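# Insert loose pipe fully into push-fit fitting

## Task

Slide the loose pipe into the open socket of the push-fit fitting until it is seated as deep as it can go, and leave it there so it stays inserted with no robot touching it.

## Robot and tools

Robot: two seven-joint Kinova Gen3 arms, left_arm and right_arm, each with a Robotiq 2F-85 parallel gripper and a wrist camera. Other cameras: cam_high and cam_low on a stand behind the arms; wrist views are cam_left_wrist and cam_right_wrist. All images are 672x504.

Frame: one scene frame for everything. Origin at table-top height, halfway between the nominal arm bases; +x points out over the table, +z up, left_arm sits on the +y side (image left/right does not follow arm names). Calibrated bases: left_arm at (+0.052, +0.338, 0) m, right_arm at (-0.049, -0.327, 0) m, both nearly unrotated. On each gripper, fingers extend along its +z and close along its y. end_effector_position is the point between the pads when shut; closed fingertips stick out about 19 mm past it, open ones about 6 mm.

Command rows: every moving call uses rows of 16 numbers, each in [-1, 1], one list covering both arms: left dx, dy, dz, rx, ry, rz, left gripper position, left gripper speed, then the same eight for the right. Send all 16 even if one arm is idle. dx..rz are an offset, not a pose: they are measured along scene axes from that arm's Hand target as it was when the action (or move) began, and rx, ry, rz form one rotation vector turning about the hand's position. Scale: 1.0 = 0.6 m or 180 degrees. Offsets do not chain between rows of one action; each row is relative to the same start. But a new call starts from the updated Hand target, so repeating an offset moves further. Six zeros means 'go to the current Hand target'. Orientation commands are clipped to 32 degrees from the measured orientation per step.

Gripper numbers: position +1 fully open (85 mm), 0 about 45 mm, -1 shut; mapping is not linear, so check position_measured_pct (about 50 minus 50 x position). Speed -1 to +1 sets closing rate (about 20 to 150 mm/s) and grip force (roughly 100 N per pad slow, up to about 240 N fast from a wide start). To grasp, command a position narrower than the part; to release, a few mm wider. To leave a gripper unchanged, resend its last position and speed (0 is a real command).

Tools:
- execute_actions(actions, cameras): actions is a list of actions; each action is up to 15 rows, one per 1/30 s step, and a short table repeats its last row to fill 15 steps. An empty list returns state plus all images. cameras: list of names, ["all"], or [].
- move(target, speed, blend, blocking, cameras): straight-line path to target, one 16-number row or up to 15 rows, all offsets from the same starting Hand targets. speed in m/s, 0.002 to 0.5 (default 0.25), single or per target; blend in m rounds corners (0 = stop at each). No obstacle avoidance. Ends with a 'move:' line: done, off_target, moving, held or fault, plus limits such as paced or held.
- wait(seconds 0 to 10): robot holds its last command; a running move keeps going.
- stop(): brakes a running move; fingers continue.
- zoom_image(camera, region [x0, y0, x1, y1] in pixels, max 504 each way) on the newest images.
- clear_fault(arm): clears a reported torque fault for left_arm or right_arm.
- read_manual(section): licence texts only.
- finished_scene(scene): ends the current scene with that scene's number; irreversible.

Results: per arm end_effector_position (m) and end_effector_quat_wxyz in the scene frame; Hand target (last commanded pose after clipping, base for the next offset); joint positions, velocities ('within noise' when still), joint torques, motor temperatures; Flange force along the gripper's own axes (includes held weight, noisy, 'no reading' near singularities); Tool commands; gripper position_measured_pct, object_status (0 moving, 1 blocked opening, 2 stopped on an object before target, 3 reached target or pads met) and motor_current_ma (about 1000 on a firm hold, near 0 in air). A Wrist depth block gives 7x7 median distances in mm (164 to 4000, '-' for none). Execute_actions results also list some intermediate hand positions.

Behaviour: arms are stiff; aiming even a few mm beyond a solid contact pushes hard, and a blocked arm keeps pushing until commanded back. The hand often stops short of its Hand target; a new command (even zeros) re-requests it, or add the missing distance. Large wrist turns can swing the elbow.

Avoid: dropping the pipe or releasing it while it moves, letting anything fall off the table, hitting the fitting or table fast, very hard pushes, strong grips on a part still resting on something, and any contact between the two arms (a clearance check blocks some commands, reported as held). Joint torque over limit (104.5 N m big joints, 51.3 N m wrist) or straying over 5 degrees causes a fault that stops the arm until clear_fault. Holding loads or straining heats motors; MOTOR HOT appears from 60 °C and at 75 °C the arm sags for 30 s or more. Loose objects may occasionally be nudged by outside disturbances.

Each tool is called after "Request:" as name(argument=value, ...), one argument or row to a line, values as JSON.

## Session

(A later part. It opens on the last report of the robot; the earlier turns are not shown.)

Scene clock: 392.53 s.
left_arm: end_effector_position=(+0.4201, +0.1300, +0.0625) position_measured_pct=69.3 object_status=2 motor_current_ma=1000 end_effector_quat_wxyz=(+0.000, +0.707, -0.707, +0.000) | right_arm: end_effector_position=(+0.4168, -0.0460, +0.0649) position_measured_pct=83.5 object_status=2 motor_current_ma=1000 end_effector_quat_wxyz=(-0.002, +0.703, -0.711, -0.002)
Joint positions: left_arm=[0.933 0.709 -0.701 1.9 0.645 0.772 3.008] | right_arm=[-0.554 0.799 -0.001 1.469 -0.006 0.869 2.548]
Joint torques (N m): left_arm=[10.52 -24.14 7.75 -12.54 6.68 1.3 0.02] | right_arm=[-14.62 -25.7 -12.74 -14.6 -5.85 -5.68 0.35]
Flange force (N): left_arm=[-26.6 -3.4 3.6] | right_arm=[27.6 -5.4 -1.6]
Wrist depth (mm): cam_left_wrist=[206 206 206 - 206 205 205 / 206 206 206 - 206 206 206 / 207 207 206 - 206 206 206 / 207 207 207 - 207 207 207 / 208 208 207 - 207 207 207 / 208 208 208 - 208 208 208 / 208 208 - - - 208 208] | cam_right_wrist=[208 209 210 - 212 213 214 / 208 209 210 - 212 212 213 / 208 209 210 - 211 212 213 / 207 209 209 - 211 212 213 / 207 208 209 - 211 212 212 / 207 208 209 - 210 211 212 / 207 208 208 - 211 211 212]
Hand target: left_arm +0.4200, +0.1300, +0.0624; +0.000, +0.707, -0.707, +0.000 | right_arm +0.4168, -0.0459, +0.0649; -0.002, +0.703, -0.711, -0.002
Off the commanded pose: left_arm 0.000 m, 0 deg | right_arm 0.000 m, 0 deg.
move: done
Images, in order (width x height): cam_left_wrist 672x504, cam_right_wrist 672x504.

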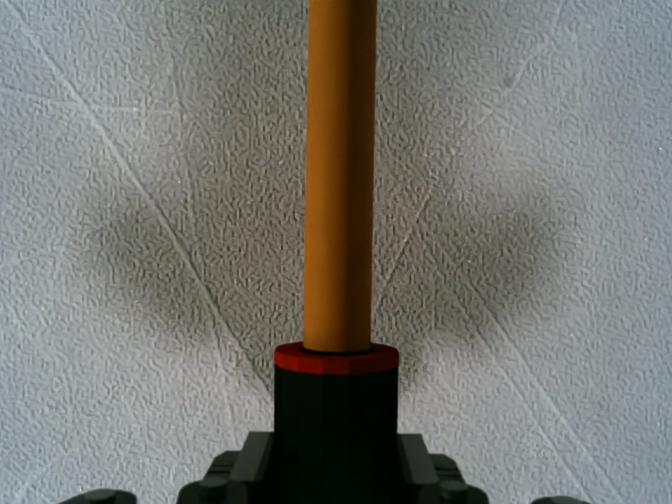

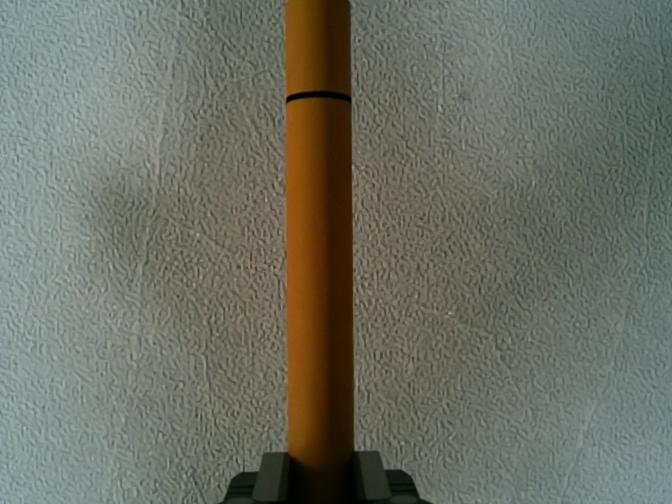

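Request:
zoom_image(
  camera="cam_left_wrist",
  region=[256, 300, 416, 400],
)

Request:
move(
  target=[0, 0, 0, 0, 0, 0, -0.8, -1, 0, 0.005, 0, 0, 0, 0, -1, -1],
  speed=0.04,
  cameras=["cam_left_wrist"],
)

Request:
zoom_image(
  camera="cam_left_wrist",
  region=[256, 300, 416, 400],
)

Scaled by 3.150.

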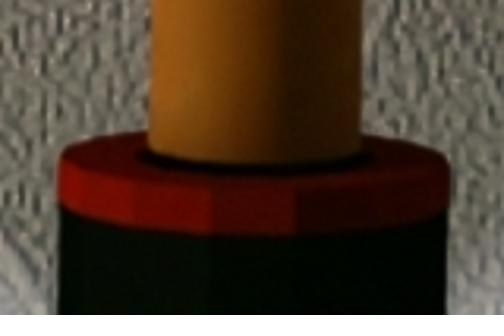

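Scene clock: 396.40 s.
left_arm: end_effector_position=(+0.4200, +0.1301, +0.0624) position_measured_pct=69.3 object_status=2 motor_current_ma=1000 end_effector_quat_wxyz=(+0.000, +0.707, -0.707, +0.000) | right_arm: end_effector_position=(+0.4168, -0.0430, +0.0649) position_measured_pct=83.5 object_status=2 motor_current_ma=1000 end_effector_quat_wxyz=(-0.002, +0.703, -0.711, -0.002)
Joint positions: left_arm=[0.933 0.709 -0.701 1.9 0.645 0.772 3.008] | right_arm=[-0.558 0.802 0 1.463 -0.006 0.873 2.544]
Joint torques (N m): left_arm=[17.71 -28.09 15.54 -17.72 11.35 2.18 0.07] | right_arm=[-24.53 -28.42 -21.91 -20.77 -9.94 -9.54 0.36]
Flange force (N): left_arm=[-46.1 -3.8 3.0] | right_arm=[48.8 -5.9 -2.0]
Wrist depth (mm): cam_left_wrist=[205 205 205 - 205 205 205 / 206 206 206 - 206 206 205 / 206 206 206 - 206 206 206 / 207 207 207 - 206 206 207 / 207 207 207 - 207 207 207 / 208 208 208 - 208 208 207 / 208 208 - - - 208 208] | cam_right_wrist=[209 209 210 - 212 213 214 / 208 209 210 - 211 212 214 / 208 208 209 - 211 212 213 / 208 208 209 - 211 212 213 / 208 208 209 - 210 212 212 / 207 208 208 - 210 211 212 / 207 208 208 - 210 211 212]
Hand target: left_arm +0.4200, +0.1300, +0.0624; +0.000, +0.707, -0.707, +0.000 | right_arm +0.4168, -0.0429, +0.0649; -0.002, +0.703, -0.711, -0.002
Off the commanded pose: left_arm 0.000 m, 0 deg | right_arm 0.000 m, 0 deg.
move: done
Images, in order (width x height): cam_left_wrist 672x504.

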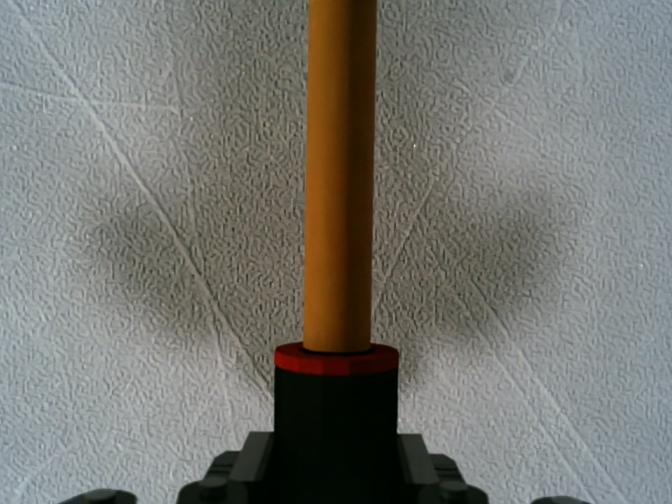

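Scaled by 3.150.

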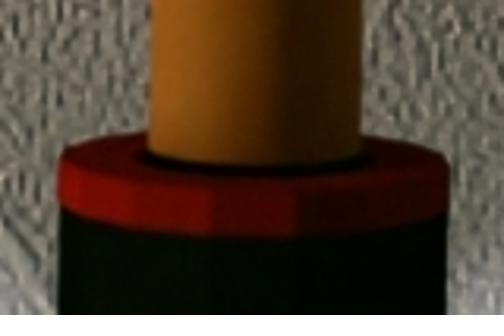

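Request:
move(
  target=[
    [0, 0, 0, 0, 0, 0, -0.8, -1, 0, -0.01, 0, 0, 0, 0, -1, -1],
    [0, 0, -0.0592, 0, 0, 0, -0.8, -1, 0, -0.01, -0.0592, 0, 0, 0, -1, -1],
  ],
  speed=[0.03, 0.06],
  cameras=["cam_left_wrist", "cam_low"],
)

Scene clock: 419.30 s.
left_arm: end_effector_position=(+0.4200, +0.1300, +0.0269) position_measured_pct=69.3 object_status=2 motor_current_ma=1000 end_effector_quat_wxyz=(+0.000, +0.707, -0.707, +0.000) | right_arm: end_effector_position=(+0.4168, -0.0489, +0.0294) position_measured_pct=83.5 object_status=2 motor_current_ma=1000 end_effector_quat_wxyz=(-0.002, +0.703, -0.711, -0.002)
Joint positions: left_arm=[0.893 0.773 -0.641 1.922 0.716 0.69 2.95] | right_arm=[-0.548 0.854 -0.002 1.495 -0.005 0.789 2.553]
Joint torques (N m): left_arm=[3.31 -21.23 -0.01 -7.46 2.05 0.26 0.04] | right_arm=[-5.87 -23.53 -4.53 -7.92 -1.85 -1.69 0.55]
Flange force (N): left_arm=[-8.1 -1.7 4.3] | right_arm=[7.9 -6.2 -0.5]
Wrist depth (mm): cam_left_wrist=[171 171 171 - 170 170 170 / 171 171 171 - 171 171 171 / 172 171 171 - 171 171 171 / 172 172 172 - 172 172 171 / 172 172 172 - 172 172 172 / 173 173 173 - 172 172 172 / 173 173 - - - 173 173] | cam_right_wrist=[174 174 175 - 176 177 178 / 174 174 174 - 176 176 177 / 173 174 174 - 176 176 177 / 173 174 174 - 175 176 177 / 173 173 174 - 175 176 177 / 173 173 174 - 175 176 176 / 172 173 174 - 175 176 176]
Hand target: left_arm +0.4200, +0.1300, +0.0269; +0.000, +0.707, -0.707, +0.000 | right_arm +0.4168, -0.0489, +0.0294; -0.002, +0.703, -0.711, -0.002
Off the commanded pose: left_arm 0.000 m, 0 deg | right_arm 0.000 m, 0 deg.
move: done
Images, in order (width x height): cam_low 672x504, cam_left_wrist 672x504.

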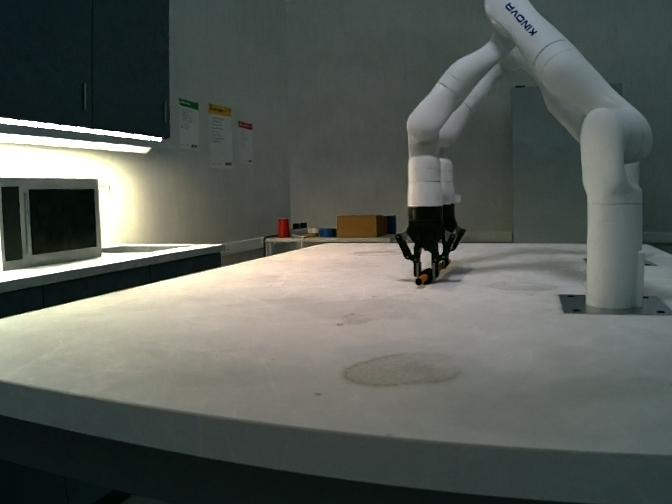

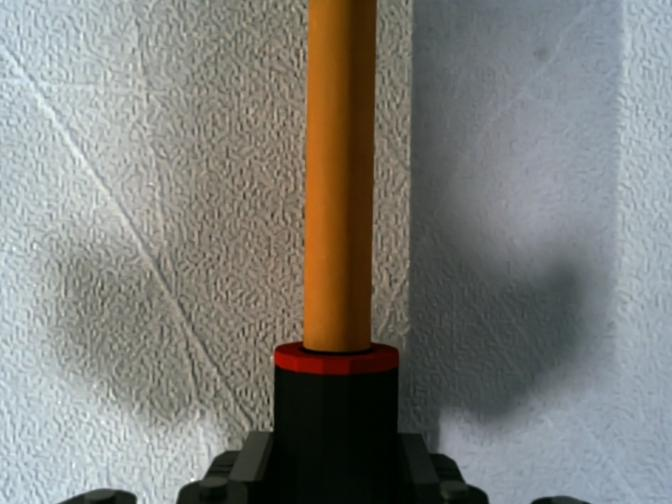

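Request:
move(
  target=[
    [0, 0, 0, 0, 0, 0, -0.8, -1, 0, -0.0018, 0, 0, 0, 0, -1, -1],
    [0, 0, 0, 0, 0, 0, 0.0, -0.5, 0, -0.0018, 0, 0, 0, 0, -1, -1],
    [0, 0, 0, 0, 0, 0, 0.0, -0.5, 0, -0.0018, -0.0067, 0.0079, 0, 0, -1, -1],
  ],
  speed=0.03,
  cameras=["cam_left_wrist", "cam_low", "cam_high"],
)

Scene clock: 429.77 s.
left_arm: end_effector_position=(+0.4200, +0.1300, +0.0269) position_measured_pct=49.8 object_status=3 motor_current_ma=0 end_effector_quat_wxyz=(+0.000, +0.707, -0.707, +0.000) | right_arm: end_effector_position=(+0.4168, -0.0500, +0.0255) position_measured_pct=83.5 object_status=2 motor_current_ma=1000 end_effector_quat_wxyz=(-0.011, +0.703, -0.711, -0.011)
Joint positions: left_arm=[0.893 0.773 -0.641 1.922 0.716 0.69 2.95] | right_arm=[-0.524 0.853 -0.02 1.515 -0.017 0.757 2.573]
Joint torques (N m): left_arm=[-0.09 -18.4 -3.68 -4.24 -0.1 -0.1 0] | right_arm=[-0.92 -17.73 0.04 -4.34 0.04 -0.91 0.45]
Flange force (N): left_arm=[1.4 -1.9 3.6] | right_arm=[-1.2 -3.6 -9.8]
Wrist depth (mm): cam_left_wrist=[171 171 171 - 171 171 171 / 171 171 171 - 171 171 171 / 172 172 172 - 172 171 171 / 172 172 172 - 172 172 172 / 172 172 172 - 172 172 172 / 173 173 173 - 172 172 172 / 173 173 - - - 173 172] | cam_right_wrist=[167 168 168 169 170 170 171 / 167 168 168 170 170 171 171 / 168 168 169 - 170 171 171 / 168 168 169 - 170 171 172 / 168 169 169 - 171 172 172 / 168 169 170 - 171 172 173 / 169 170 170 - 172 172 173]
Hand target: left_arm +0.4200, +0.1300, +0.0269; +0.000, +0.707, -0.707, +0.000 | right_arm +0.4168, -0.0500, +0.0254; -0.011, +0.703, -0.711, -0.011
Off the commanded pose: left_arm 0.000 m, 0 deg | right_arm 0.000 m, 0 deg.
move: done
Images, in order (width x height): cam_high 672x504, cam_low 672x504, cam_left_wrist 672x504.

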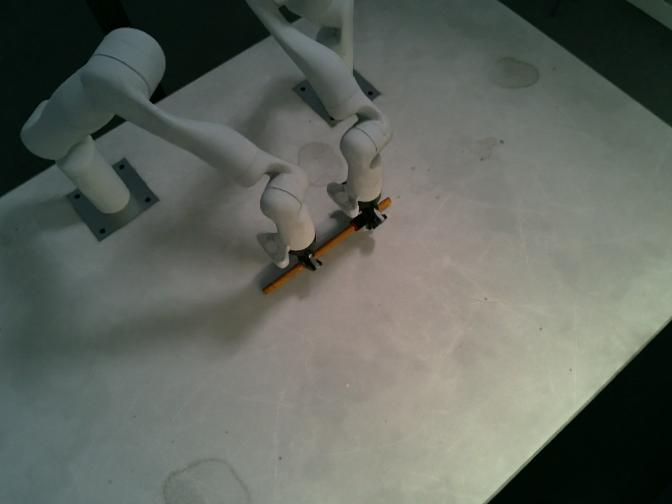

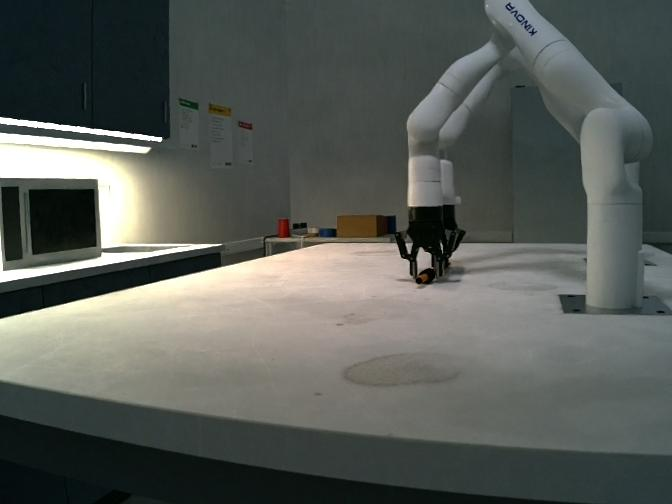

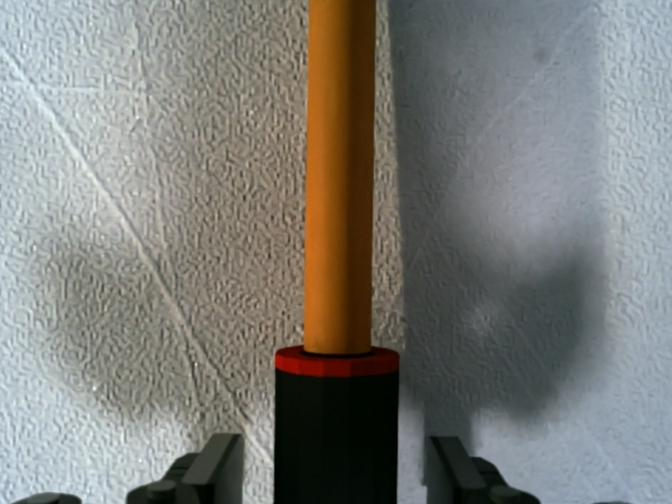

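Request:
move(
  target=[
    [0, 0, 0, 0, 0, 0, 0.0, -0.5, 0, 0, 0.0008, 0, 0, 0, -0.33, -0.5],
    [0, 0, 0.15, 0, 0, 0, 0.0, -0.5, 0, 0, 0.15, 0, 0, 0, -0.33, -0.5],
  ],
  speed=[0.03, 0.12],
  cameras=["cam_left_wrist", "cam_right_wrist", "cam_high"],
)

Scene clock: 434.43 s.
left_arm: end_effector_position=(+0.4200, +0.1300, +0.1169) position_measured_pct=49.8 object_status=3 motor_current_ma=0 end_effector_quat_wxyz=(+0.000, +0.707, -0.707, +0.000) | right_arm: end_effector_position=(+0.4168, -0.0500, +0.1155) position_measured_pct=66.7 object_status=3 motor_current_ma=0 end_effector_quat_wxyz=(-0.011, +0.703, -0.711, -0.011)
Joint positions: left_arm=[0.987 0.616 -0.776 1.848 0.542 0.902 3.093] | right_arm=[-0.526 0.715 -0.016 1.449 -0.019 0.961 2.571]
Joint torques (N m): left_arm=[-0.06 -16.94 -3.69 -5.91 -0.08 -0.13 -0.01] | right_arm=[-0.74 -20.78 0.26 -6.04 0.05 -0.07 0.42]
Flange force (N): left_arm=[1.8 -2.8 2.7] | right_arm=[-2.5 -5.3 -2.2]
Wrist depth (mm): cam_left_wrist=[260 260 260 259 260 260 260 / 261 261 260 260 261 260 260 / 261 262 261 260 261 261 261 / 262 261 262 262 261 261 261 / 262 262 262 237 262 262 261 / 263 263 263 236 262 263 262 / 263 263 263 236 263 263 263] | cam_right_wrist=[255 256 257 258 259 260 261 / 256 257 257 258 260 261 262 / 256 257 259 259 260 261 262 / 256 258 259 260 261 262 262 / 257 258 259 260 261 262 263 / 258 258 259 261 261 263 263 / 258 259 260 261 262 263 264]
Hand target: left_arm +0.4200, +0.1300, +0.1169; +0.000, +0.707, -0.707, +0.000 | right_arm +0.4168, -0.0500, +0.1154; -0.011, +0.703, -0.711, -0.011
Off the commanded pose: left_arm 0.000 m, 0 deg | right_arm 0.000 m, 0 deg.
move: done
Images, in order (width x height): cam_high 672x504, cam_left_wrist 672x504, cam_right_wrist 672x504.

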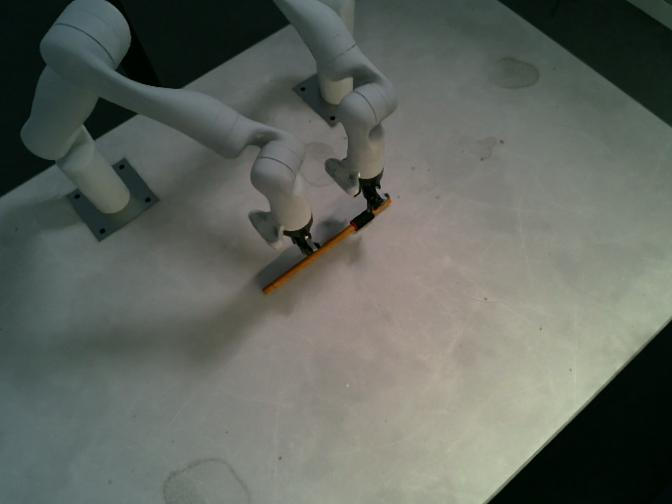

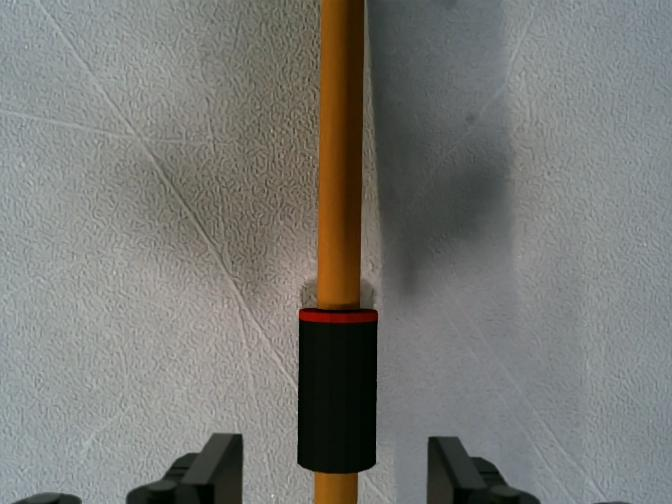

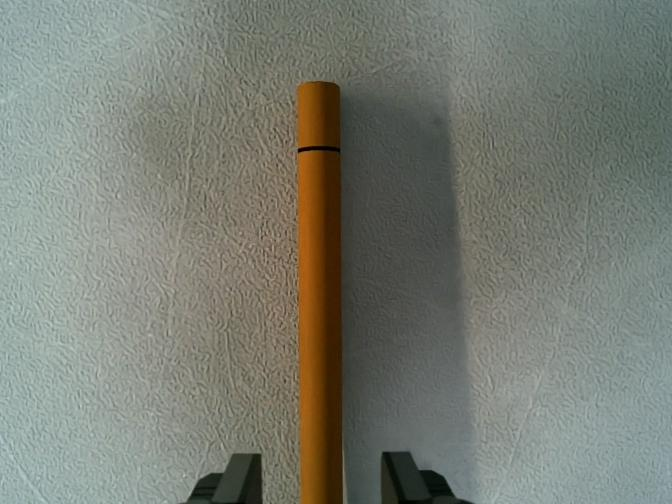

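Request:
zoom_image(
  camera="cam_left_wrist",
  region=[276, 260, 396, 350],
)

Scaled by 4.200.

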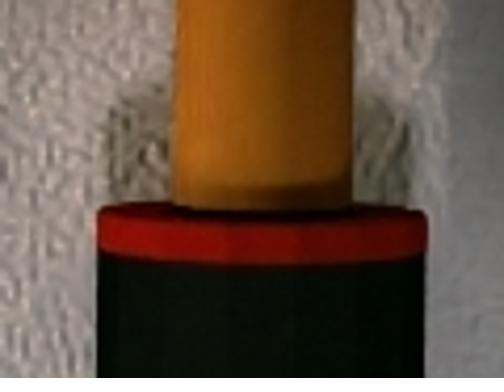

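Request:
finished_scene(
  scene=1,
)

The scene is finished: the task was done.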